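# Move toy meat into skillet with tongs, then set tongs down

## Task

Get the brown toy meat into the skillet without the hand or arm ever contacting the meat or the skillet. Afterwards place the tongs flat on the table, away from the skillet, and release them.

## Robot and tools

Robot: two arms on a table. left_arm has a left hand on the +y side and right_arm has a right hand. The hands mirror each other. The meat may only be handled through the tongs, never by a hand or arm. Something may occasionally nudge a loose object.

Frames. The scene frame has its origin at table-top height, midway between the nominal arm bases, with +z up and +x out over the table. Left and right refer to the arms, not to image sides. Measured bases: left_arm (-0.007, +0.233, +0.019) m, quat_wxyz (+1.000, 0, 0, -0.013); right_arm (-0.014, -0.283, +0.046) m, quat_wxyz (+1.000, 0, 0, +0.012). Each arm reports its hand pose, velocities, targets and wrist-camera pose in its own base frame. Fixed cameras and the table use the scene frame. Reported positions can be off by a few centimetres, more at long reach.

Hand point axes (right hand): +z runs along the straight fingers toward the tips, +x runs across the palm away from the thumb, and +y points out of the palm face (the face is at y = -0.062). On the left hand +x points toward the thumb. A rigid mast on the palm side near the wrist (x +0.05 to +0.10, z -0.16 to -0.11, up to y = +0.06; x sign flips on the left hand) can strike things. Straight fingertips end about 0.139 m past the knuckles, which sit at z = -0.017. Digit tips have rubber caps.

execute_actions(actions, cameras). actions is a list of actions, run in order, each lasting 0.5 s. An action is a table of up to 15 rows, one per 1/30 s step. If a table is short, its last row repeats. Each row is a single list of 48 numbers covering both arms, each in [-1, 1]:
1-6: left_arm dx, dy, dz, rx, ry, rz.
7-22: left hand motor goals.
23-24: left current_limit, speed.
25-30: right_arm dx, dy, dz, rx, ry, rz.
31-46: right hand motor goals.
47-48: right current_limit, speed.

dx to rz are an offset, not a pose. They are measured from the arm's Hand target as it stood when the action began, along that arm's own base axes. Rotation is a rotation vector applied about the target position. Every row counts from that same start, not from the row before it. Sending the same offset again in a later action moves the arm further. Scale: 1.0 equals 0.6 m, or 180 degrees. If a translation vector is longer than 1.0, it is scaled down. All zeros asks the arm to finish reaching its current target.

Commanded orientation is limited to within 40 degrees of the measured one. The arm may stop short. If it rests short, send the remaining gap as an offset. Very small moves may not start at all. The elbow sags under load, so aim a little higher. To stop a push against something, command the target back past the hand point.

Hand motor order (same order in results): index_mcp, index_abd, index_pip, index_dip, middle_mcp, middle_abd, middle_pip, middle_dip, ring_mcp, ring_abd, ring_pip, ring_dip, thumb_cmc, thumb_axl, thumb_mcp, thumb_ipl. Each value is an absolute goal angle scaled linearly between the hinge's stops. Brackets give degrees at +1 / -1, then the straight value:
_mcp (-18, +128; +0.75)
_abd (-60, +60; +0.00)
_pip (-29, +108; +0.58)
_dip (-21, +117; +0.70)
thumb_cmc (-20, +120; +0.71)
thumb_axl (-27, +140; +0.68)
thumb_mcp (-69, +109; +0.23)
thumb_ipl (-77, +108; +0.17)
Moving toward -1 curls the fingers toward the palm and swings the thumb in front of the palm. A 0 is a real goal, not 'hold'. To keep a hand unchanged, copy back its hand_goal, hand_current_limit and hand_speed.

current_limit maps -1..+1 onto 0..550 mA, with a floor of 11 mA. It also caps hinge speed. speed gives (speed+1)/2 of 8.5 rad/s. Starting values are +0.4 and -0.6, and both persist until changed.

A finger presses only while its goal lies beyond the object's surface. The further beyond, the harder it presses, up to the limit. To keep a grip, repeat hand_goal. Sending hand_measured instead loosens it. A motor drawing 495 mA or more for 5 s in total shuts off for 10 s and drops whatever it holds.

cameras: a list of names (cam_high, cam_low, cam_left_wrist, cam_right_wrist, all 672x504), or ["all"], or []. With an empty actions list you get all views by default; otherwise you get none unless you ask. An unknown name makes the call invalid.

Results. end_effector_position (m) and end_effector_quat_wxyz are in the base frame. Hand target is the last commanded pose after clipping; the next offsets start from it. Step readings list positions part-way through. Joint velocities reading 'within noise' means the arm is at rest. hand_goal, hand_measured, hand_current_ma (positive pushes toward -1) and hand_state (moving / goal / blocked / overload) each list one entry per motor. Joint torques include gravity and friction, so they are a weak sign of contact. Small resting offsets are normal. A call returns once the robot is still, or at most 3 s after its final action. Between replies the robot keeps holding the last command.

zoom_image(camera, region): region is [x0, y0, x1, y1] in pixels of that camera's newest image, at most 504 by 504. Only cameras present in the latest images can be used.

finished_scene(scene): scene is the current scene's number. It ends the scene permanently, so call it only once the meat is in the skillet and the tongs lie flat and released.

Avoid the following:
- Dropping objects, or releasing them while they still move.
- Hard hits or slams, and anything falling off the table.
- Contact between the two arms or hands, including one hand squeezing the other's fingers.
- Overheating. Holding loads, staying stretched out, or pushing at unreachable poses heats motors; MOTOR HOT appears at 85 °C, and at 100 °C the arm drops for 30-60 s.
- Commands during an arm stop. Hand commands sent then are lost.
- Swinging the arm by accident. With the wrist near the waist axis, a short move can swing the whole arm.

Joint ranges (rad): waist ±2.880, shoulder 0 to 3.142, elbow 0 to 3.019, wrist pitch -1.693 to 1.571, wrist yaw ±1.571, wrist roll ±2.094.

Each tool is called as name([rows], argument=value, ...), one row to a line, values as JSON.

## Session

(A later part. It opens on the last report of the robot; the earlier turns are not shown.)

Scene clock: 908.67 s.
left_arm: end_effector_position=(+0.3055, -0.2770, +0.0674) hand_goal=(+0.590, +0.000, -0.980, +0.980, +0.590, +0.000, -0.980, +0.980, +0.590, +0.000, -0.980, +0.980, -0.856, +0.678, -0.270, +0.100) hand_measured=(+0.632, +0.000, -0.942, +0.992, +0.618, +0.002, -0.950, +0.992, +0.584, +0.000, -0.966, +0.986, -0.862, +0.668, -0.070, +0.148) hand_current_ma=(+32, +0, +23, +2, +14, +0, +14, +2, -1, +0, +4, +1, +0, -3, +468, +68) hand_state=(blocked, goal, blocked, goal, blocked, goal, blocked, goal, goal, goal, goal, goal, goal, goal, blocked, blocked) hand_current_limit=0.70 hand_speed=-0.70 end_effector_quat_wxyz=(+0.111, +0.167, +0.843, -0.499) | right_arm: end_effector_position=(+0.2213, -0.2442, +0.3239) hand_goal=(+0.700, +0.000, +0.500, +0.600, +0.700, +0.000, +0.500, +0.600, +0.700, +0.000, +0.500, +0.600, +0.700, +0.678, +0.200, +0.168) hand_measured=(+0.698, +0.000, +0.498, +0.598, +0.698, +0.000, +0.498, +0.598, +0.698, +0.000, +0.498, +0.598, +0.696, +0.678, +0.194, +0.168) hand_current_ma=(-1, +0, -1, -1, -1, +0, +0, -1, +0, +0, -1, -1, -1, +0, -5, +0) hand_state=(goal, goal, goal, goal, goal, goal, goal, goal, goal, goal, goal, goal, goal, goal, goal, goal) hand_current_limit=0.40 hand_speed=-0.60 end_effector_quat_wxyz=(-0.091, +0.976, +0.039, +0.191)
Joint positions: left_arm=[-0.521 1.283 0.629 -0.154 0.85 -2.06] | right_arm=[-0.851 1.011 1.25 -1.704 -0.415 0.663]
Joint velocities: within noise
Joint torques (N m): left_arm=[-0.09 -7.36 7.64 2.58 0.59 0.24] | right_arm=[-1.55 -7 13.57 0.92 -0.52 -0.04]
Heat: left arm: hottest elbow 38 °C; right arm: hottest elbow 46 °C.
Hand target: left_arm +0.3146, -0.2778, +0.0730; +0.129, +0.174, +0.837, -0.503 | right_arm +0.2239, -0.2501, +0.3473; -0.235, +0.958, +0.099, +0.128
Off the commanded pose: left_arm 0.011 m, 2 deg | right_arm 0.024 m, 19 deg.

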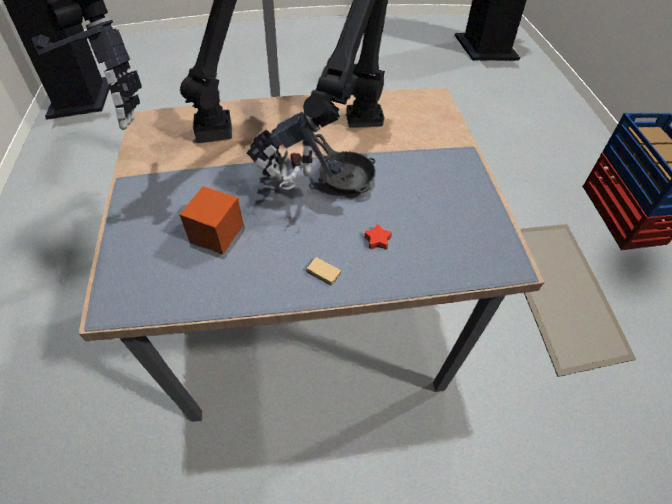

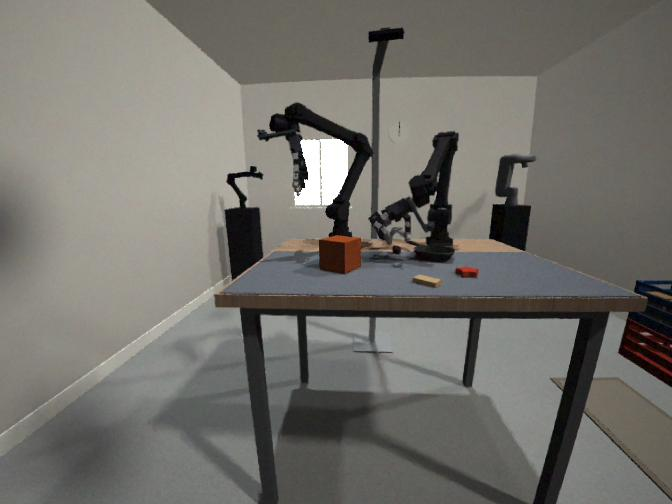

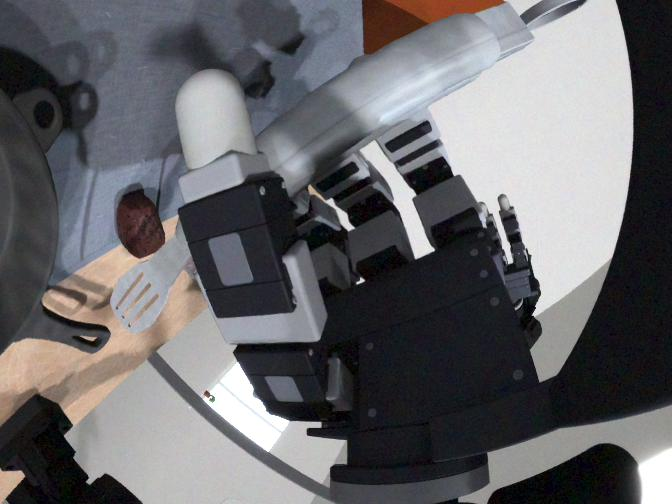

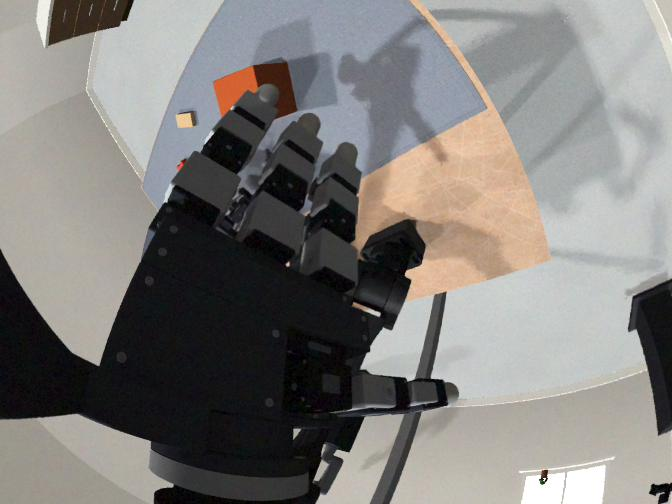

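execute_actions([
  [[0,0,-0.022,0,0,0,0.59,0,-0.98,0.98,0.59,0,-0.98,0.98,0.59,0,-0.98,0.98,-0.857,0.677,-0.27,0.1,0.7,-0.7,0,0,0,0,0,0,0.7,0,0.5,0.6,0.7,0,0.5,0.6,0.7,0,0.5,0.6,0.7,0.678,0.2,0.168,0.4,-0.6]],
], cameras=["cam_high","cam_low","cam_left_wrist"])

zoom_image(camera="cam_high", region=[250, 120, 360, 200])

zoom_image(camera="cam_left_wrist", region=[0, 80, 360, 380])

Scene clock: 931.20 s.
left_arm: end_effector_position=(+0.3049, -0.2767, +0.0537) hand_goal=(+0.590, +0.000, -0.980, +0.980, +0.590, +0.000, -0.980, +0.980, +0.590, +0.000, -0.980, +0.980, -0.856, +0.678, -0.270, +0.100) hand_measured=(+0.632, +0.000, -0.942, +0.992, +0.618, +0.002, -0.950, +0.992, +0.584, +0.000, -0.966, +0.986, -0.862, +0.668, -0.070, +0.148) hand_current_ma=(+32, +0, +23, +2, +14, +0, +14, +2, -1, +0, +4, +1, +0, -3, +467, +68) hand_state=(blocked, goal, blocked, goal, blocked, goal, blocked, goal, goal, goal, goal, goal, goal, goal, blocked, blocked) hand_current_limit=0.70 hand_speed=-0.70 end_effector_quat_wxyz=(+0.111, +0.166, +0.843, -0.499) | right_arm: end_effector_position=(+0.2213, -0.2442, +0.3239) hand_goal=(+0.700, +0.000, +0.500, +0.600, +0.700, +0.000, +0.500, +0.600, +0.700, +0.000, +0.500, +0.600, +0.700, +0.678, +0.200, +0.168) hand_measured=(+0.698, +0.000, +0.498, +0.598, +0.698, +0.000, +0.498, +0.598, +0.698, +0.000, +0.498, +0.598, +0.696, +0.678, +0.194, +0.168) hand_current_ma=(-1, +0, -1, -1, -1, +0, +0, -1, +0, +0, -1, -1, -1, +0, -5, +0) hand_state=(goal, goal, goal, goal, goal, goal, goal, goal, goal, goal, goal, goal, goal, goal, goal, goal) hand_current_limit=0.40 hand_speed=-0.60 end_effector_quat_wxyz=(-0.091, +0.976, +0.039, +0.191)
Joint positions: left_arm=[-0.521 1.313 0.609 -0.106 0.85 -2.06] | right_arm=[-0.851 1.011 1.25 -1.704 -0.415 0.663]
Joint torques (N m): left_arm=[-0.15 -7.53 7.5 2.56 0.59 0.25] | right_arm=[-2.02 -6.89 13.49 0.7 -0.54 -0.08]
Heat: left arm: hottest elbow 38 °C; right arm: hottest elbow 46 °C.
Hand target: left_arm +0.3147, -0.2778, +0.0599; +0.129, +0.174, +0.837, -0.503 | right_arm +0.2239, -0.2501, +0.3473; -0.235, +0.958, +0.099, +0.128
Off the commanded pose: left_arm 0.012 m, 2 deg | right_arm 0.024 m, 19 deg.
joint sent to its limit (right arm) — joint 4 (wrist pitch), lower limit. The joint targets are off in orientation, not in position.
Step readings (end_effector_position of left_arm | right_arm):
0: (+0.3055, -0.2770, +0.0674) | (+0.2213, -0.2442, +0.3239)
1: (+0.3056, -0.2771, +0.0675) | (+0.2213, -0.2442, +0.3239)
2: (+0.3058, -0.2772, +0.0671) | (+0.2213, -0.2442, +0.3239)
4: (+0.3068, -0.2778, +0.0656) | (+0.2213, -0.2442, +0.3239)
8: (+0.3061, -0.2774, +0.0583) | (+0.2213, -0.2442, +0.3239)
15: (+0.3044, -0.2764, +0.0534) | (+0.2213, -0.2442, +0.3239)
Images, in order (width x height): cam_high 672x504, cam_low 672x504, cam_left_wrist 672x504.

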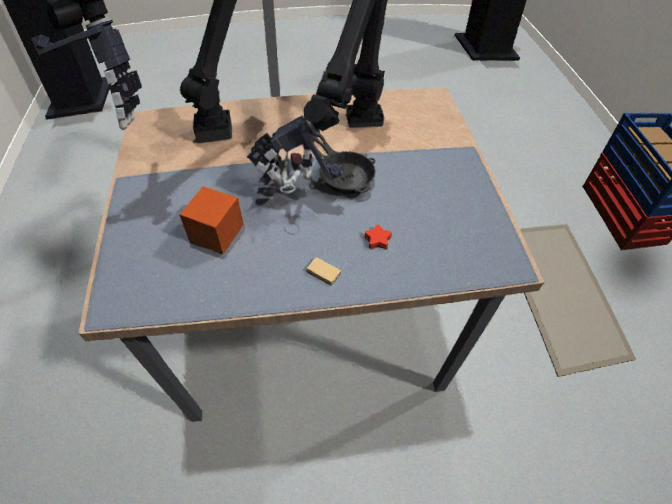

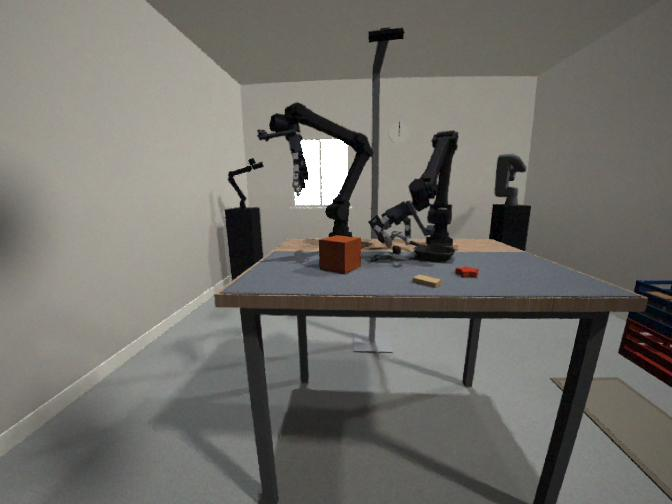

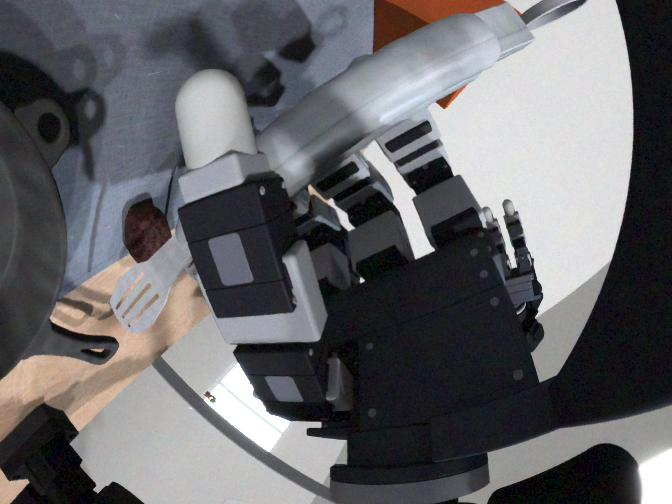

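Scaled by 4.582.

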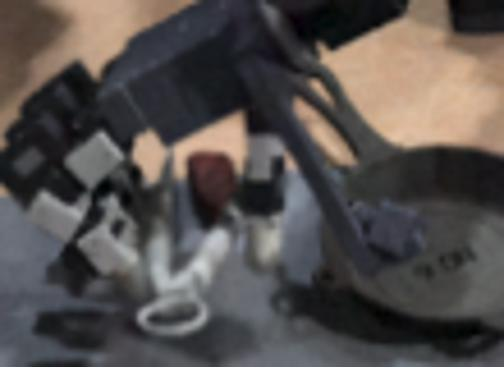

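Scaled by 1.400 from the camera's 672x504 image, which has a finer 960x720 frame.

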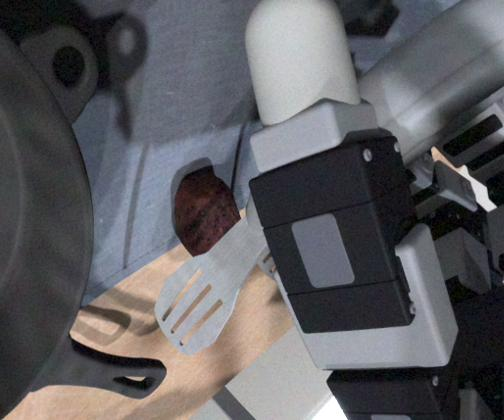

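zoom_image(camera="cam_low", region=[360, 200, 460, 280])

zoom_image(camera="cam_high", region=[255, 135, 345, 245])

Scaled by 5.040.

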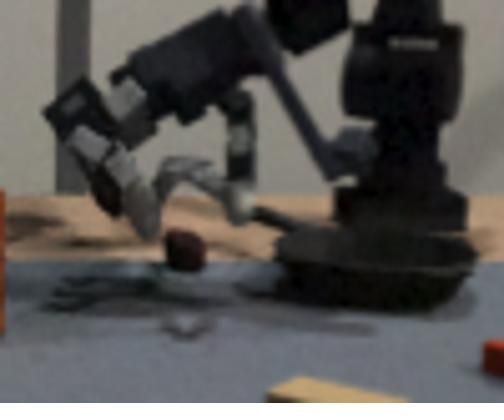

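Scaled by 4.582.

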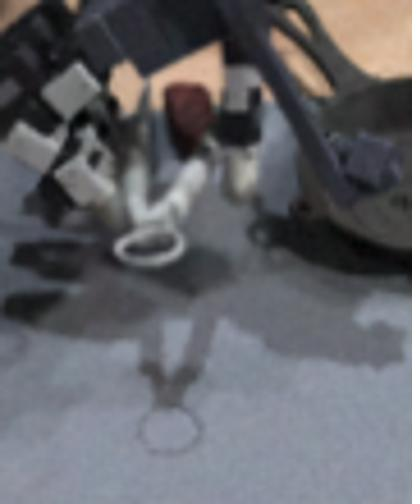

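zoom_image(camera="cam_high", region=[160, 170, 270, 270])

Scaled by 4.582.

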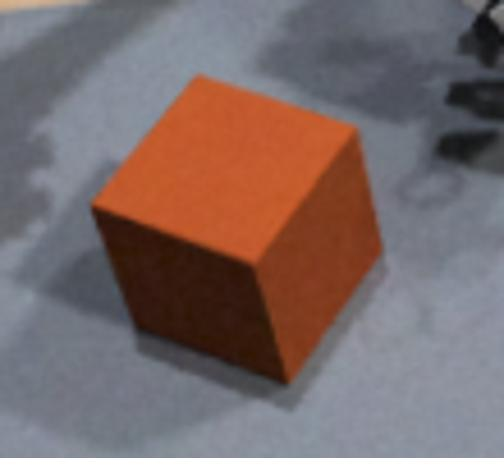

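execute_actions([
  [[-0.012,0,-0.025,0,0,0,0.59,0,-0.98,0.98,0.59,0,-0.98,0.98,0.59,0,-0.98,0.98,-0.857,0.677,-0.27,0.1,0.7,-0.7,0,0,0,0,0,0,0.7,0,0.5,0.6,0.7,0,0.5,0.6,0.7,0,0.5,0.6,0.7,0.678,0.2,0.168,0.4,-0.6]],
], cameras=["cam_high","cam_low","cam_left_wrist"])

zoom_image(camera="cam_high", region=[255, 135, 345, 245])

zoom_image(camera="cam_left_wrist", region=[0, 80, 360, 380])

Scene clock: 980.60 s.
left_arm: end_effector_position=(+0.3013, -0.2737, +0.0390) hand_goal=(+0.590, +0.000, -0.980, +0.980, +0.590, +0.000, -0.980, +0.980, +0.590, +0.000, -0.980, +0.980, -0.856, +0.678, -0.270, +0.100) hand_measured=(+0.632, +0.000, -0.942, +0.992, +0.618, +0.002, -0.950, +0.992, +0.584, +0.000, -0.966, +0.986, -0.862, +0.668, -0.070, +0.148) hand_current_ma=(+32, +0, +23, +2, +14, +0, +14, +2, -1, +0, +4, +1, +0, -3, +467, +68) hand_state=(blocked, goal, blocked, goal, blocked, goal, blocked, goal, goal, goal, goal, goal, goal, goal, blocked, blocked) hand_current_limit=0.70 hand_speed=-0.70 end_effector_quat_wxyz=(+0.116, +0.167, +0.843, -0.498) | right_arm: end_effector_position=(+0.2213, -0.2442, +0.3239) hand_goal=(+0.700, +0.000, +0.500, +0.600, +0.700, +0.000, +0.500, +0.600, +0.700, +0.000, +0.500, +0.600, +0.700, +0.678, +0.200, +0.168) hand_measured=(+0.698, +0.000, +0.498, +0.598, +0.698, +0.000, +0.498, +0.598, +0.698, +0.000, +0.498, +0.598, +0.696, +0.678, +0.194, +0.168) hand_current_ma=(-1, +0, -1, -1, -1, +0, +0, -1, +0, +0, -1, -1, -1, +0, -5, +0) hand_state=(goal, goal, goal, goal, goal, goal, goal, goal, goal, goal, goal, goal, goal, goal, goal, goal) hand_current_limit=0.40 hand_speed=-0.60 end_effector_quat_wxyz=(-0.091, +0.976, +0.039, +0.191)
Joint positions: left_arm=[-0.521 1.333 0.573 -0.042 0.845 -2.06] | right_arm=[-0.851 1.011 1.25 -1.704 -0.415 0.663]
Joint torques (N m): left_arm=[-1.08 -7.47 7.21 2.62 0.5 0.14] | right_arm=[-1.61 -7.3 13.57 0.66 -0.53 -0.05]
Heat: left arm: hottest elbow 39 °C; right arm: hottest elbow 46 °C.
Hand target: left_arm +0.3075, -0.2778, +0.0448; +0.129, +0.174, +0.837, -0.503 | right_arm +0.2239, -0.2501, +0.3473; -0.235, +0.958, +0.099, +0.128
Off the commanded pose: left_arm 0.009 m, 2 deg | right_arm 0.024 m, 19 deg.
joint sent to its limit (right arm) — joint 4 (wrist pitch), lower limit. The joint targets are off in orientation, not in position.
Step readings (end_effector_position of left_arm | right_arm):
0: (+0.3049, -0.2767, +0.0537) | (+0.2213, -0.2442, +0.3239)
1: (+0.3049, -0.2767, +0.0536) | (+0.2213, -0.2442, +0.3239)
2: (+0.3051, -0.2768, +0.0533) | (+0.2213, -0.2442, +0.3239)
4: (+0.3057, -0.2769, +0.0517) | (+0.2213, -0.2442, +0.3239)
8: (+0.3029, -0.2748, +0.0441) | (+0.2213, -0.2442, +0.3239)
15: (+0.3008, -0.2734, +0.0386) | (+0.2213, -0.2442, +0.3239)
Images, in order (width x height): cam_high 672x504, cam_low 672x504, cam_left_wrist 672x504.

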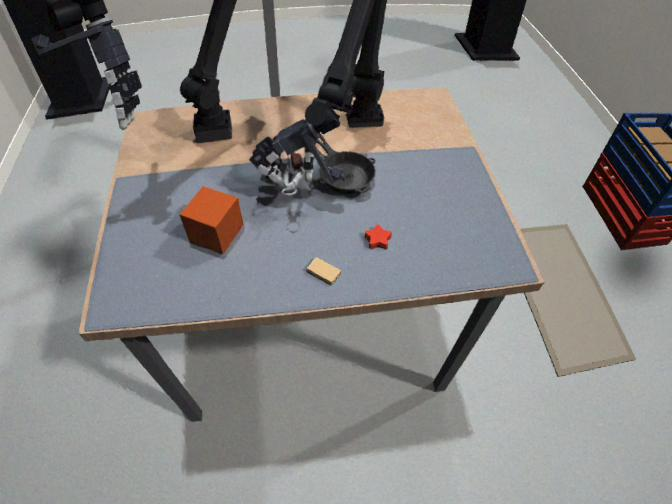

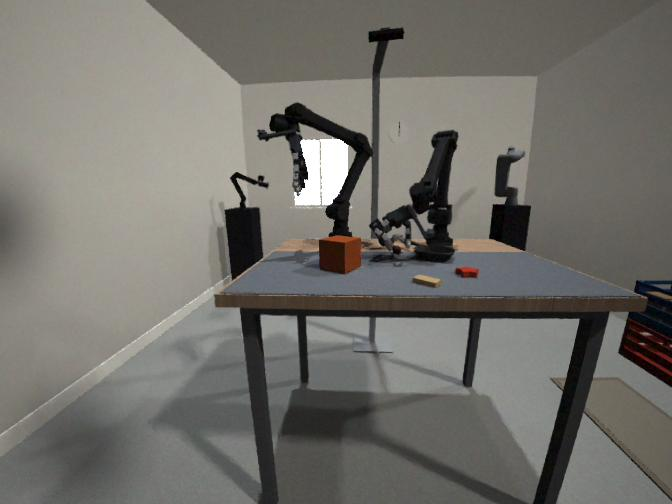

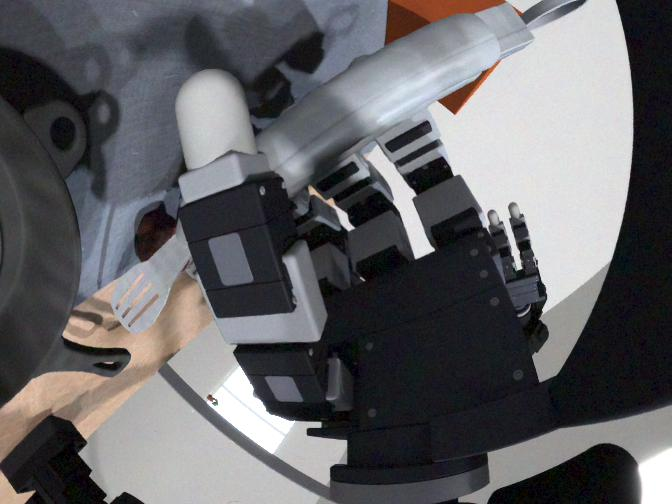

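Scaled by 4.582.

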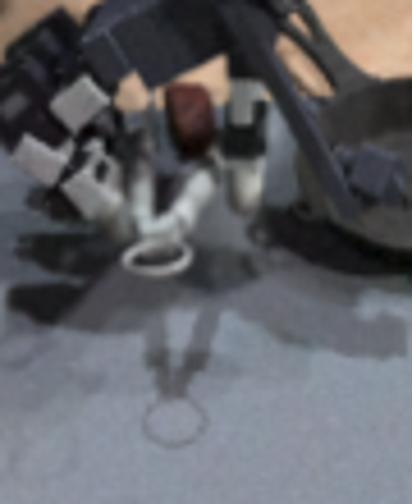

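Scaled by 1.400 from the camera's 672x504 image, which has a finer 960x720 frame.

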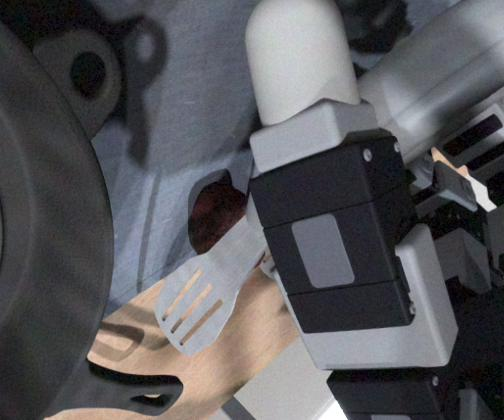

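execute_actions([
  [[0,0,-0.02,0,0,0,0.59,0,-0.98,0.98,0.59,0,-0.98,0.98,0.59,0,-0.98,0.98,-0.857,0.677,-0.27,0.1,0.7,-0.7,0,0,0,0,0,0,0.7,0,0.5,0.6,0.7,0,0.5,0.6,0.7,0,0.5,0.6,0.7,0.678,0.2,0.168,0.4,-0.6]],
], cameras=["cam_high","cam_low","cam_left_wrist"])

zoom_image(camera="cam_high", region=[255, 135, 345, 245])

zoom_image(camera="cam_left_wrist", region=[0, 80, 360, 380])

zoom_image(camera="cam_low", region=[360, 200, 460, 280])

Scene clock: 1004.40 s.
left_arm: end_effector_position=(+0.3015, -0.2738, +0.0276) hand_goal=(+0.590, +0.000, -0.980, +0.980, +0.590, +0.000, -0.980, +0.980, +0.590, +0.000, -0.980, +0.980, -0.856, +0.678, -0.270, +0.100) hand_measured=(+0.632, +0.000, -0.942, +0.992, +0.618, +0.002, -0.950, +0.992, +0.586, +0.000, -0.966, +0.986, -0.862, +0.668, -0.070, +0.148) hand_current_ma=(+32, +0, +23, +2, +14, +0, +14, +2, +0, +0, +4, +1, +0, -3, +467, +68) hand_state=(blocked, goal, blocked, goal, blocked, goal, blocked, goal, goal, goal, goal, goal, goal, goal, blocked, blocked) hand_current_limit=0.70 hand_speed=-0.70 end_effector_quat_wxyz=(+0.116, +0.167, +0.843, -0.498) | right_arm: end_effector_position=(+0.2213, -0.2442, +0.3239) hand_goal=(+0.700, +0.000, +0.500, +0.600, +0.700, +0.000, +0.500, +0.600, +0.700, +0.000, +0.500, +0.600, +0.700, +0.678, +0.200, +0.168) hand_measured=(+0.698, +0.000, +0.498, +0.598, +0.698, +0.000, +0.498, +0.598, +0.698, +0.000, +0.498, +0.598, +0.696, +0.678, +0.194, +0.168) hand_current_ma=(-1, +0, -1, -1, -1, +0, +0, -1, +0, +0, -1, -1, -1, +0, -5, +0) hand_state=(goal, goal, goal, goal, goal, goal, goal, goal, goal, goal, goal, goal, goal, goal, goal, goal) hand_current_limit=0.40 hand_speed=-0.60 end_effector_quat_wxyz=(-0.091, +0.976, +0.039, +0.191)
Joint positions: left_arm=[-0.521 1.364 0.56 0.003 0.845 -2.06] | right_arm=[-0.851 1.011 1.25 -1.704 -0.415 0.663]
Joint torques (N m): left_arm=[-1.08 -7.59 6.86 2.65 0.5 0.14] | right_arm=[-1.2 -7.53 13.42 0.68 -0.55 -0.04]
Heat: left arm: hottest elbow 38 °C; right arm: hottest elbow 47 °C.
Hand target: left_arm +0.3074, -0.2778, +0.0327; +0.129, +0.174, +0.837, -0.503 | right_arm +0.2239, -0.2501, +0.3473; -0.235, +0.958, +0.099, +0.128
Off the commanded pose: left_arm 0.009 m, 2 deg | right_arm 0.024 m, 19 deg.
joint sent to its limit (right arm) — joint 4 (wrist pitch), lower limit. The joint targets are off in orientation, not in position.
Step readings (end_effector_position of left_arm | right_arm):
0: (+0.3013, -0.2737, +0.0390) | (+0.2213, -0.2442, +0.3239)
1: (+0.3014, -0.2738, +0.0391) | (+0.2213, -0.2442, +0.3239)
2: (+0.3019, -0.2740, +0.0390) | (+0.2213, -0.2442, +0.3239)
4: (+0.3031, -0.2748, +0.0379) | (+0.2213, -0.2442, +0.3239)
8: (+0.3031, -0.2747, +0.0318) | (+0.2213, -0.2442, +0.3239)
15: (+0.3013, -0.2737, +0.0275) | (+0.2213, -0.2442, +0.3239)
Images, in order (width x height): cam_high 672x504, cam_low 672x504, cam_left_wrist 672x504.

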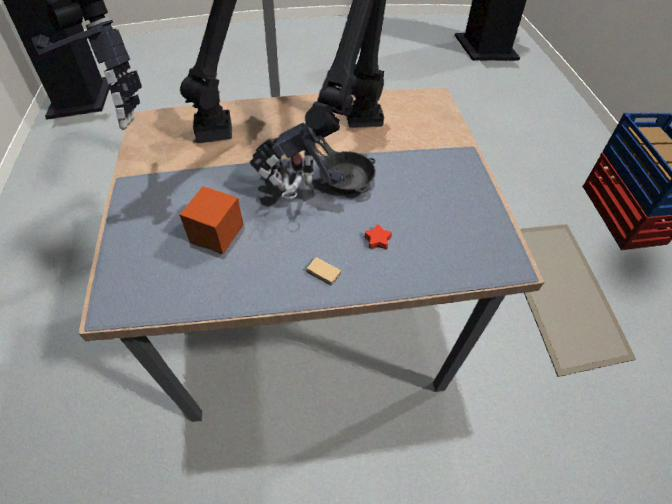

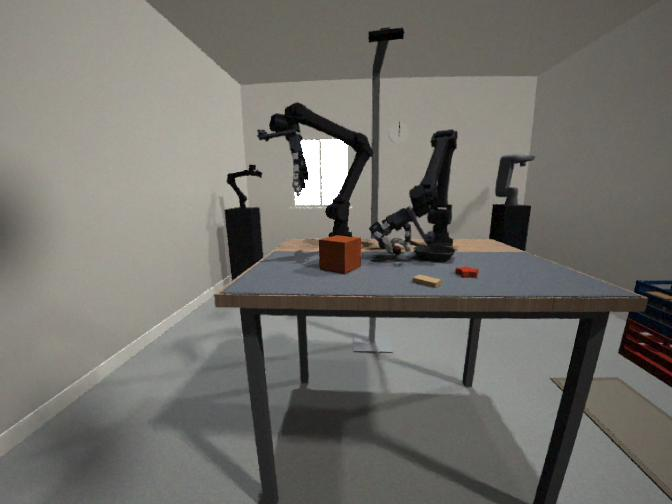

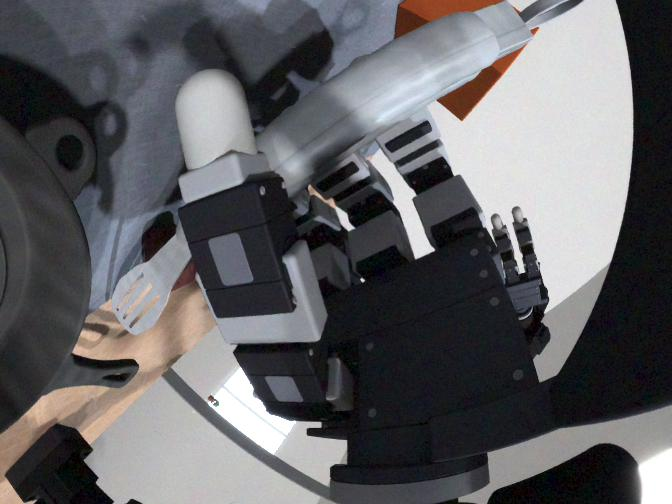

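Scaled by 4.582.

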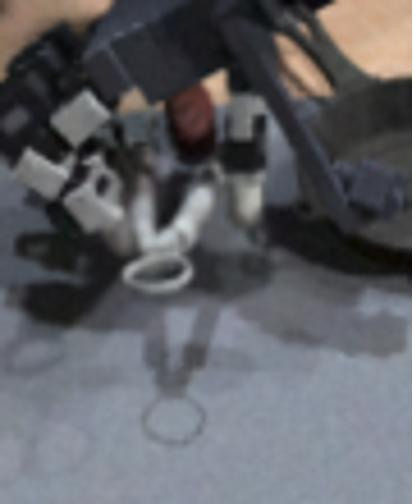

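Scaled by 1.400 from the camera's 672x504 image, which has a finer 960x720 frame.

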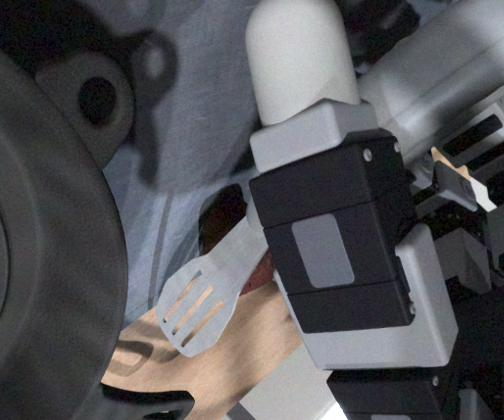

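Scaled by 5.040.

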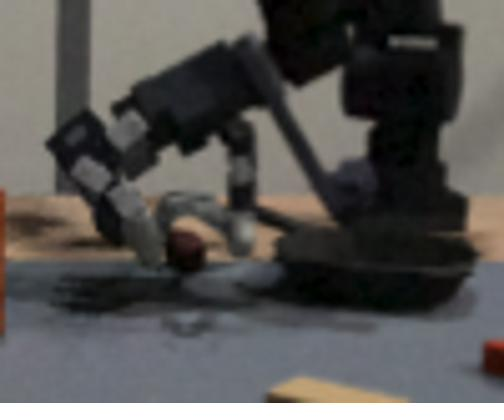

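execute_actions([
  [[0,-0.03,-0.015,0,0,0,0.59,0,-0.98,0.98,0.59,0,-0.98,0.98,0.59,0,-0.98,0.98,-0.857,0.677,-0.27,0.1,0.7,-0.7,0,0,0,0,0,0,0.7,0,0.5,0.6,0.7,0,0.5,0.6,0.7,0,0.5,0.6,0.7,0.678,0.2,0.168,0.4,-0.6]],
], cameras=["cam_high","cam_low","cam_left_wrist"])

zoom_image(camera="cam_high", region=[255, 135, 345, 245])

zoom_image(camera="cam_left_wrist", region=[0, 80, 360, 380])

zoom_image(camera="cam_low", region=[360, 200, 460, 280])

Scene clock: 1024.83 s.
left_arm: end_effector_position=(+0.2992, -0.2863, +0.0150) hand_goal=(+0.590, +0.000, -0.980, +0.980, +0.590, +0.000, -0.980, +0.980, +0.590, +0.000, -0.980, +0.980, -0.856, +0.678, -0.270, +0.100) hand_measured=(+0.632, +0.002, -0.942, +0.992, +0.620, +0.002, -0.950, +0.992, +0.596, +0.000, -0.962, +0.986, -0.850, +0.670, -0.070, +0.148) hand_current_ma=(+32, +0, +23, +2, +17, +0, +14, +2, +1, +0, +5, +1, +1, -2, +467, +68) hand_state=(blocked, goal, blocked, goal, blocked, goal, blocked, goal, goal, goal, goal, goal, goal, goal, blocked, blocked) hand_current_limit=0.70 hand_speed=-0.70 end_effector_quat_wxyz=(+0.113, +0.167, +0.845, -0.496) | right_arm: end_effector_position=(+0.2213, -0.2442, +0.3239) hand_goal=(+0.700, +0.000, +0.500, +0.600, +0.700, +0.000, +0.500, +0.600, +0.700, +0.000, +0.500, +0.600, +0.700, +0.678, +0.200, +0.168) hand_measured=(+0.698, +0.000, +0.498, +0.598, +0.698, +0.000, +0.498, +0.598, +0.698, +0.000, +0.498, +0.598, +0.696, +0.678, +0.194, +0.168) hand_current_ma=(-1, +0, -1, -1, -1, +0, +0, -1, +0, +0, -1, -1, -1, +0, -5, +0) hand_state=(goal, goal, goal, goal, goal, goal, goal, goal, goal, goal, goal, goal, goal, goal, goal, goal) hand_current_limit=0.40 hand_speed=-0.60 end_effector_quat_wxyz=(-0.091, +0.976, +0.039, +0.191)
Joint positions: left_arm=[-0.558 1.413 0.56 0.069 0.817 -2.094] | right_arm=[-0.851 1.011 1.25 -1.704 -0.415 0.663]
Joint torques (N m): left_arm=[-1.85 -7.88 7.47 2.66 0.4 0.12] | right_arm=[-1.2 -7.36 13.53 0.81 -0.5 -0.03]
Heat: left arm: hottest elbow 38 °C; right arm: hottest elbow 47 °C.
Hand target: left_arm +0.3074, -0.2958, +0.0237; +0.129, +0.174, +0.837, -0.503 | right_arm +0.2239, -0.2501, +0.3473; -0.235, +0.958, +0.099, +0.128
Off the commanded pose: left_arm 0.015 m, 2 deg | right_arm 0.024 m, 19 deg.
joint sent to its limit (left arm) — joint 6 (wrist roll), lower limit. The joint targets still meet the commanded pose.
joint sent to its limit (right arm) — joint 4 (wrist pitch), lower limit. The joint targets are off in orientation, not in position.
Step readings (end_effector_position of left_arm | right_arm):
0: (+0.3016, -0.2739, +0.0277) | (+0.2213, -0.2442, +0.3239)
1: (+0.3017, -0.2739, +0.0278) | (+0.2213, -0.2442, +0.3239)
2: (+0.3027, -0.2744, +0.0276) | (+0.2213, -0.2442, +0.3239)
4: (+0.3048, -0.2765, +0.0260) | (+0.2213, -0.2442, +0.3239)
8: (+0.3016, -0.2834, +0.0190) | (+0.2213, -0.2442, +0.3239)
15: (+0.2990, -0.2861, +0.0149) | (+0.2213, -0.2442, +0.3239)
Images, in order (width x height): cam_high 672x504, cam_low 672x504, cam_left_wrist 672x504.

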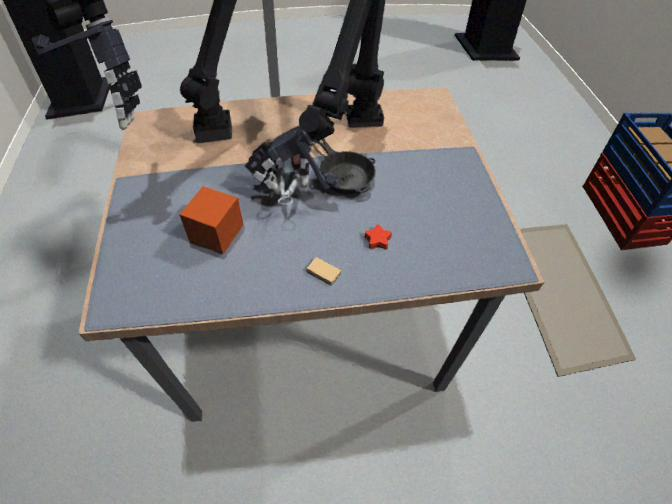

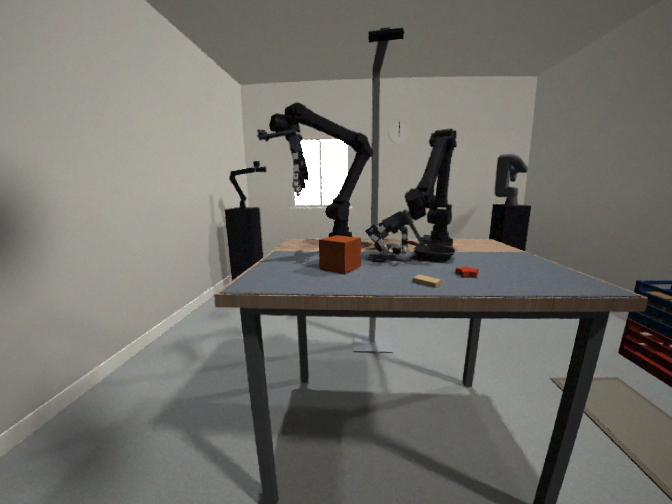

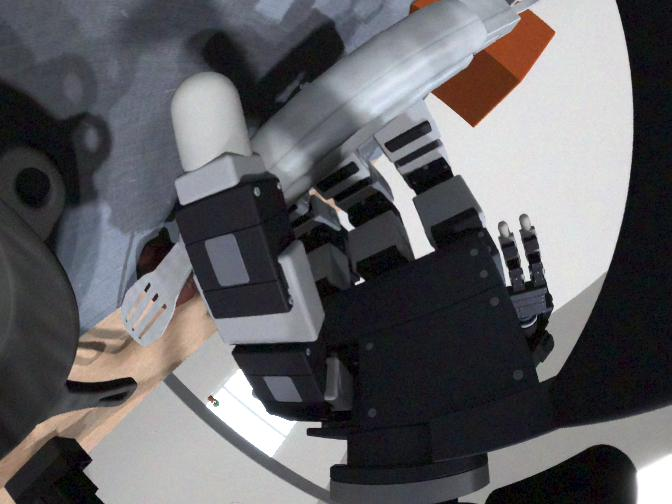

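Scaled by 4.582.

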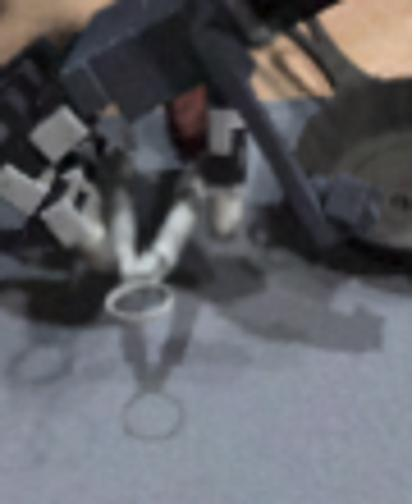

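Scaled by 1.400 from the camera's 672x504 image, which has a finer 960x720 frame.

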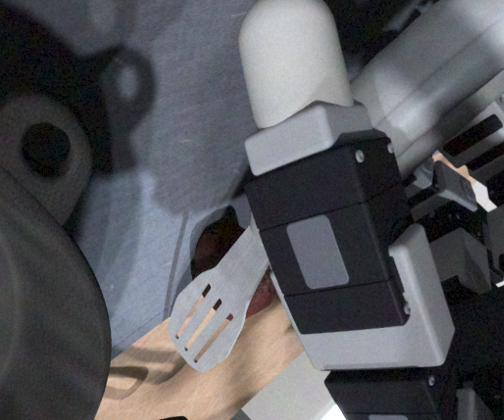

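Scaled by 5.040.

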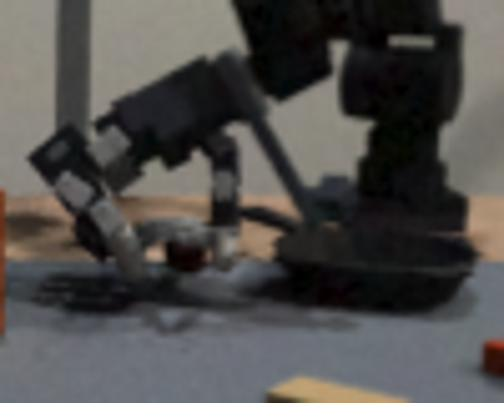

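execute_actions([
  [[0,0,0.008,0,0,0,0.59,0,-0.98,0.98,0.59,0,-0.98,0.98,0.59,0,-0.98,0.98,-0.857,0.677,-0.27,0.1,0.7,-0.7,0,0,0,0,0,0,0.7,0,0.5,0.6,0.7,0,0.5,0.6,0.7,0,0.5,0.6,0.7,0.678,0.2,0.168,0.4,-0.6]],
  [[0,0,0,0,0,0,0.54,0,-0.98,0.98,0.54,0,-0.98,0.98,0.54,0,-0.98,0.98,-0.857,0.677,-0.27,0.1,0.7,-0.7,0,0,0,0,0,0,0.7,0,0.5,0.6,0.7,0,0.5,0.6,0.7,0,0.5,0.6,0.7,0.678,0.2,0.168,0.4,-0.6]],
  [[0,0,0,0,0,0,0.5,0,-0.98,0.98,0.5,0,-0.98,0.98,0.5,0,-0.98,0.98,-0.857,0.677,-0.27,0.1,0.7,-0.7,0,0,0,0,0,0,0.7,0,0.5,0.6,0.7,0,0.5,0.6,0.7,0,0.5,0.6,0.7,0.678,0.2,0.168,0.4,-0.6]],
], cameras=["cam_high","cam_low","cam_left_wrist"])

zoom_image(camera="cam_high", region=[255, 135, 345, 245])

zoom_image(camera="cam_left_wrist", region=[0, 80, 360, 380])

Scene clock: 1034.97 s.
left_arm: end_effector_position=(+0.2994, -0.2862, +0.0150) hand_goal=(+0.500, +0.000, -0.980, +0.980, +0.500, +0.000, -0.980, +0.980, +0.500, +0.000, -0.980, +0.980, -0.856, +0.678, -0.270, +0.100) hand_measured=(+0.576, +0.002, -0.942, +0.992, +0.570, +0.002, -0.950, +0.992, +0.548, +0.000, -0.958, +0.988, -0.842, +0.670, -0.070, +0.148) hand_current_ma=(+100, +0, +23, +2, +89, +0, +14, +2, +41, +0, +9, +1, +4, -2, +468, +68) hand_state=(blocked, goal, blocked, goal, blocked, goal, blocked, goal, blocked, goal, blocked, goal, goal, goal, blocked, blocked) hand_current_limit=0.70 hand_speed=-0.70 end_effector_quat_wxyz=(+0.113, +0.167, +0.845, -0.495) | right_arm: end_effector_position=(+0.2213, -0.2442, +0.3239) hand_goal=(+0.700, +0.000, +0.500, +0.600, +0.700, +0.000, +0.500, +0.600, +0.700, +0.000, +0.500, +0.600, +0.700, +0.678, +0.200, +0.168) hand_measured=(+0.698, +0.000, +0.498, +0.598, +0.698, +0.000, +0.498, +0.598, +0.698, +0.000, +0.498, +0.598, +0.696, +0.678, +0.194, +0.168) hand_current_ma=(-1, +0, -1, -1, -1, +0, +0, -1, +0, +0, -1, -1, -1, +0, -5, +0) hand_state=(goal, goal, goal, goal, goal, goal, goal, goal, goal, goal, goal, goal, goal, goal, goal, goal) hand_current_limit=0.40 hand_speed=-0.60 end_effector_quat_wxyz=(-0.091, +0.976, +0.039, +0.191)
Joint positions: left_arm=[-0.558 1.413 0.56 0.069 0.816 -2.094] | right_arm=[-0.851 1.011 1.25 -1.704 -0.415 0.663]
Joint torques (N m): left_arm=[-1.79 -8.94 7.84 1.98 0.44 0.12] | right_arm=[-1.67 -7.41 13.56 0.84 -0.53 -0.06]
Heat: left arm: hottest elbow 38 °C; right arm: hottest elbow 47 °C.
Hand target: left_arm +0.3074, -0.2958, +0.0285; +0.129, +0.174, +0.837, -0.503 | right_arm +0.2239, -0.2501, +0.3473; -0.235, +0.958, +0.099, +0.128
Off the commanded pose: left_arm 0.018 m, 2 deg | right_arm 0.024 m, 19 deg.
joint sent to its limit (left arm) — joint 6 (wrist roll), lower limit. The joint targets still meet the commanded pose.
joint sent to its limit (right arm) — joint 4 (wrist pitch), lower limit. The joint targets are off in orientation, not in position.
Step readings (end_effector_position of left_arm | right_arm):
0: (+0.2993, -0.2863, +0.0151) | (+0.2213, -0.2442, +0.3239)
1: (+0.2993, -0.2863, +0.0151) | (+0.2213, -0.2442, +0.3239)
2: (+0.2993, -0.2863, +0.0151) | (+0.2213, -0.2442, +0.3239)
4: (+0.2993, -0.2863, +0.0151) | (+0.2213, -0.2442, +0.3239)
8: (+0.2993, -0.2863, +0.0151) | (+0.2213, -0.2442, +0.3239)
15: (+0.2993, -0.2863, +0.0151) | (+0.2213, -0.2442, +0.3239)
16: (+0.2993, -0.2863, +0.0151) | (+0.2213, -0.2442, +0.3239)
17: (+0.2993, -0.2863, +0.0151) | (+0.2213, -0.2442, +0.3239)
19: (+0.2993, -0.2863, +0.0151) | (+0.2213, -0.2442, +0.3239)
23: (+0.2993, -0.2863, +0.0151) | (+0.2213, -0.2442, +0.3239)
30: (+0.2993, -0.2863, +0.0151) | (+0.2213, -0.2442, +0.3239)
31: (+0.2993, -0.2863, +0.0151) | (+0.2213, -0.2442, +0.3239)
32: (+0.2993, -0.2863, +0.0151) | (+0.2213, -0.2442, +0.3239)
34: (+0.2994, -0.2862, +0.0150) | (+0.2213, -0.2442, +0.3239)
38: (+0.2994, -0.2862, +0.0150) | (+0.2213, -0.2442, +0.3239)
45: (+0.2994, -0.2862, +0.0150) | (+0.2213, -0.2442, +0.3239)
Images, in order (width x height): cam_high 672x504, cam_low 672x504, cam_left_wrist 672x504.

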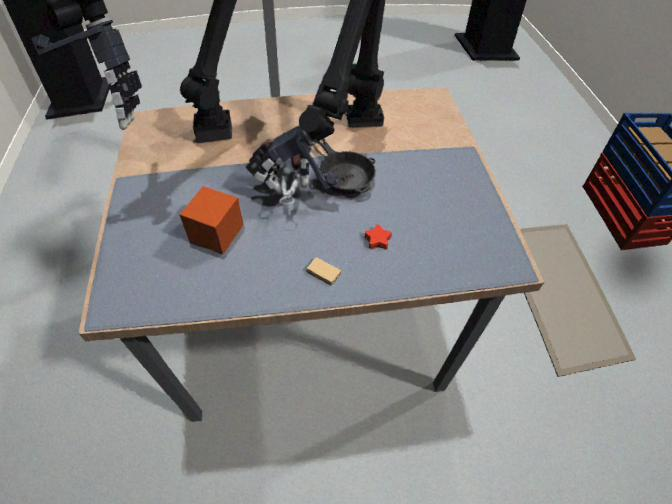

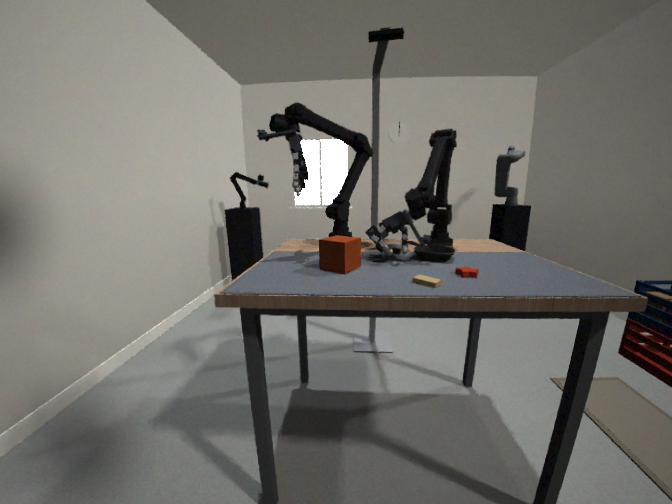

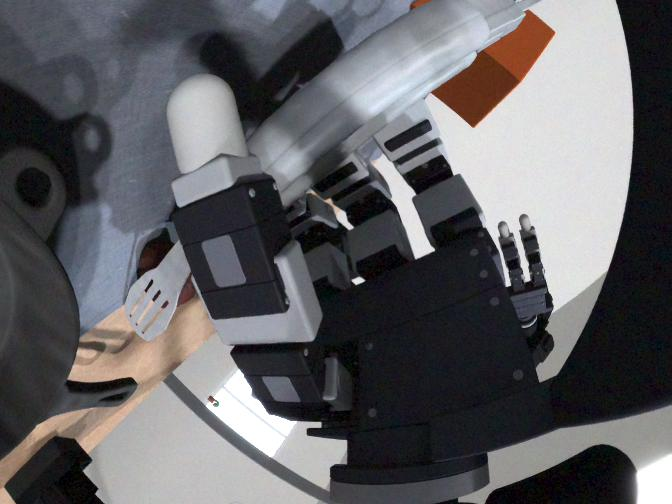

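Scaled by 4.582.

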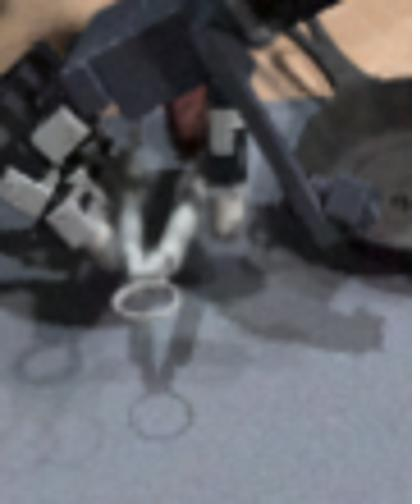

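Scaled by 1.400 from the camera's 672x504 image, which has a finer 960x720 frame.

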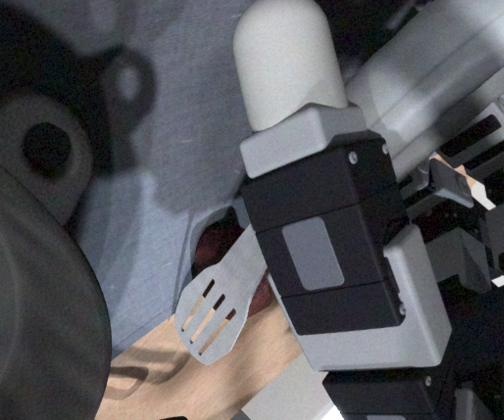

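execute_actions([
  [[0,0,0,0,0,0,0.47,0,-0.98,0.98,0.47,0,-0.98,0.98,0.47,0,-0.98,0.98,-0.857,0.677,-0.27,0.1,0.7,-0.7,0,0,0,0,0,0,0.7,0,0.5,0.6,0.7,0,0.5,0.6,0.7,0,0.5,0.6,0.7,0.678,0.2,0.168,0.4,-0.6]],
  [[0,0,0,0,0,0,0.44,0,-0.98,0.98,0.44,0,-0.98,0.98,0.44,0,-0.98,0.98,-0.857,0.677,-0.27,0.1,0.7,-0.7,0,0,0,0,0,0,0.7,0,0.5,0.6,0.7,0,0.5,0.6,0.7,0,0.5,0.6,0.7,0.678,0.2,0.168,0.4,-0.6]],
], cameras=["cam_high","cam_low","cam_left_wrist"])

zoom_image(camera="cam_high", region=[255, 135, 345, 245])

zoom_image(camera="cam_left_wrist", region=[0, 80, 360, 380])

Scene clock: 1042.33 s.
left_arm: end_effector_position=(+0.2996, -0.2861, +0.0150) hand_goal=(+0.440, +0.000, -0.980, +0.980, +0.440, +0.000, -0.980, +0.980, +0.440, +0.000, -0.980, +0.980, -0.856, +0.678, -0.270, +0.100) hand_measured=(+0.516, +0.002, -0.942, +0.992, +0.522, +0.002, -0.950, +0.992, +0.504, +0.000, -0.954, +0.990, -0.836, +0.670, -0.070, +0.148) hand_current_ma=(+103, +0, +23, +2, +115, +0, +15, +3, +75, +0, +11, +2, +7, -2, +468, +68) hand_state=(blocked, goal, blocked, goal, blocked, goal, blocked, goal, blocked, goal, blocked, goal, blocked, goal, blocked, blocked) hand_current_limit=0.70 hand_speed=-0.70 end_effector_quat_wxyz=(+0.113, +0.167, +0.845, -0.495) | right_arm: end_effector_position=(+0.2213, -0.2442, +0.3239) hand_goal=(+0.700, +0.000, +0.500, +0.600, +0.700, +0.000, +0.500, +0.600, +0.700, +0.000, +0.500, +0.600, +0.700, +0.678, +0.200, +0.168) hand_measured=(+0.698, +0.000, +0.498, +0.598, +0.698, +0.000, +0.498, +0.598, +0.698, +0.000, +0.498, +0.598, +0.696, +0.678, +0.194, +0.168) hand_current_ma=(-1, +0, -1, -1, -1, +0, +0, -1, +0, +0, -1, -1, -1, +0, -5, +0) hand_state=(goal, goal, goal, goal, goal, goal, goal, goal, goal, goal, goal, goal, goal, goal, goal, goal) hand_current_limit=0.40 hand_speed=-0.60 end_effector_quat_wxyz=(-0.091, +0.976, +0.039, +0.191)
Joint positions: left_arm=[-0.558 1.413 0.56 0.069 0.815 -2.094] | right_arm=[-0.851 1.011 1.25 -1.704 -0.415 0.663]
Joint torques (N m): left_arm=[-1.79 -8.94 7.84 1.98 0.47 0.13] | right_arm=[-1.67 -7.3 13.5 0.95 -0.5 -0.04]
Heat: left arm: hottest elbow 38 °C; right arm: hottest elbow 47 °C.
Hand target: left_arm +0.3074, -0.2958, +0.0285; +0.129, +0.174, +0.837, -0.503 | right_arm +0.2239, -0.2501, +0.3473; -0.235, +0.958, +0.099, +0.128
Off the commanded pose: left_arm 0.018 m, 2 deg | right_arm 0.024 m, 19 deg.
joint sent to its limit (left arm) — joint 6 (wrist roll), lower limit. The joint targets still meet the commanded pose.
joint sent to its limit (right arm) — joint 4 (wrist pitch), lower limit. The joint targets are off in orientation, not in position.
Step readings (end_effector_position of left_arm | right_arm):
0: (+0.2994, -0.2862, +0.0150) | (+0.2213, -0.2442, +0.3239)
1: (+0.2994, -0.2862, +0.0150) | (+0.2213, -0.2442, +0.3239)
2: (+0.2994, -0.2862, +0.0150) | (+0.2213, -0.2442, +0.3239)
4: (+0.2994, -0.2862, +0.0150) | (+0.2213, -0.2442, +0.3239)
8: (+0.2994, -0.2862, +0.0150) | (+0.2213, -0.2442, +0.3239)
15: (+0.2994, -0.2862, +0.0150) | (+0.2213, -0.2442, +0.3239)
16: (+0.2994, -0.2862, +0.0150) | (+0.2213, -0.2442, +0.3239)
17: (+0.2994, -0.2862, +0.0150) | (+0.2213, -0.2442, +0.3239)
19: (+0.2996, -0.2861, +0.0150) | (+0.2213, -0.2442, +0.3239)
23: (+0.2996, -0.2861, +0.0150) | (+0.2213, -0.2442, +0.3239)
30: (+0.2996, -0.2861, +0.0150) | (+0.2213, -0.2442, +0.3239)
Images, in order (width x height): cam_high 672x504, cam_low 672x504, cam_left_wrist 672x504.

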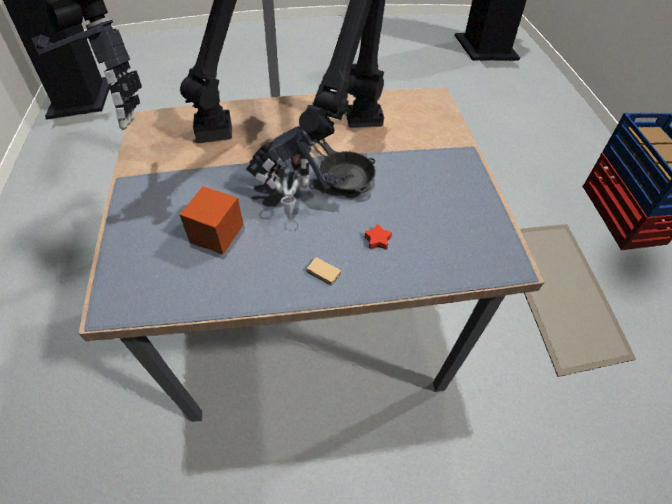

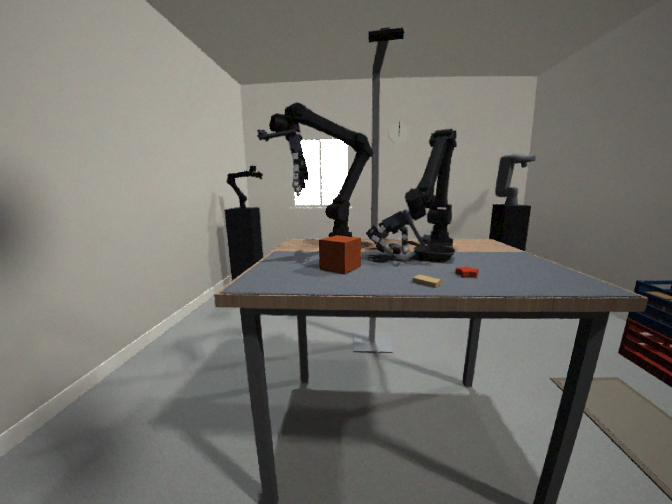

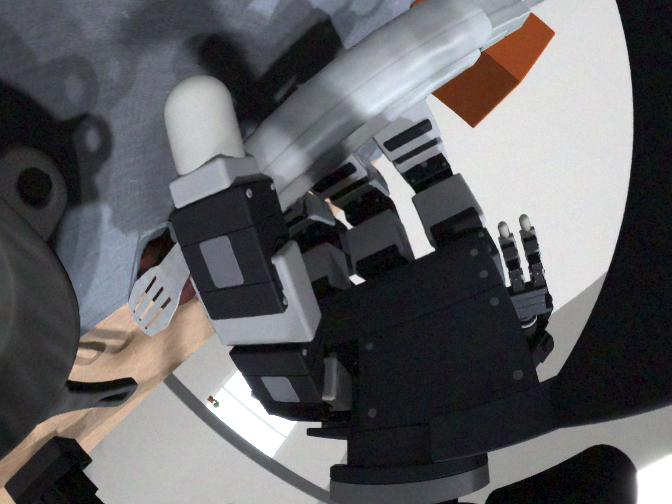

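Scaled by 4.582.

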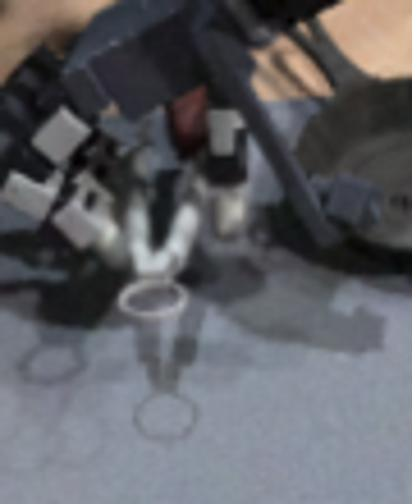

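Scaled by 1.400 from the camera's 672x504 image, which has a finer 960x720 frame.

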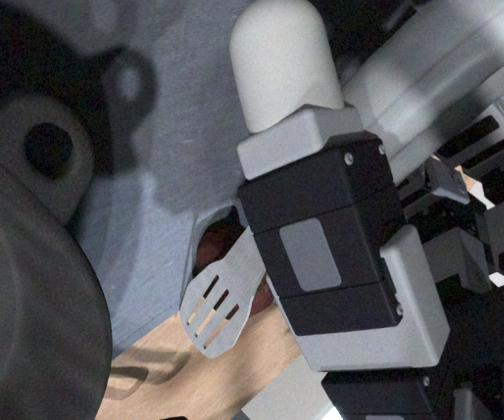

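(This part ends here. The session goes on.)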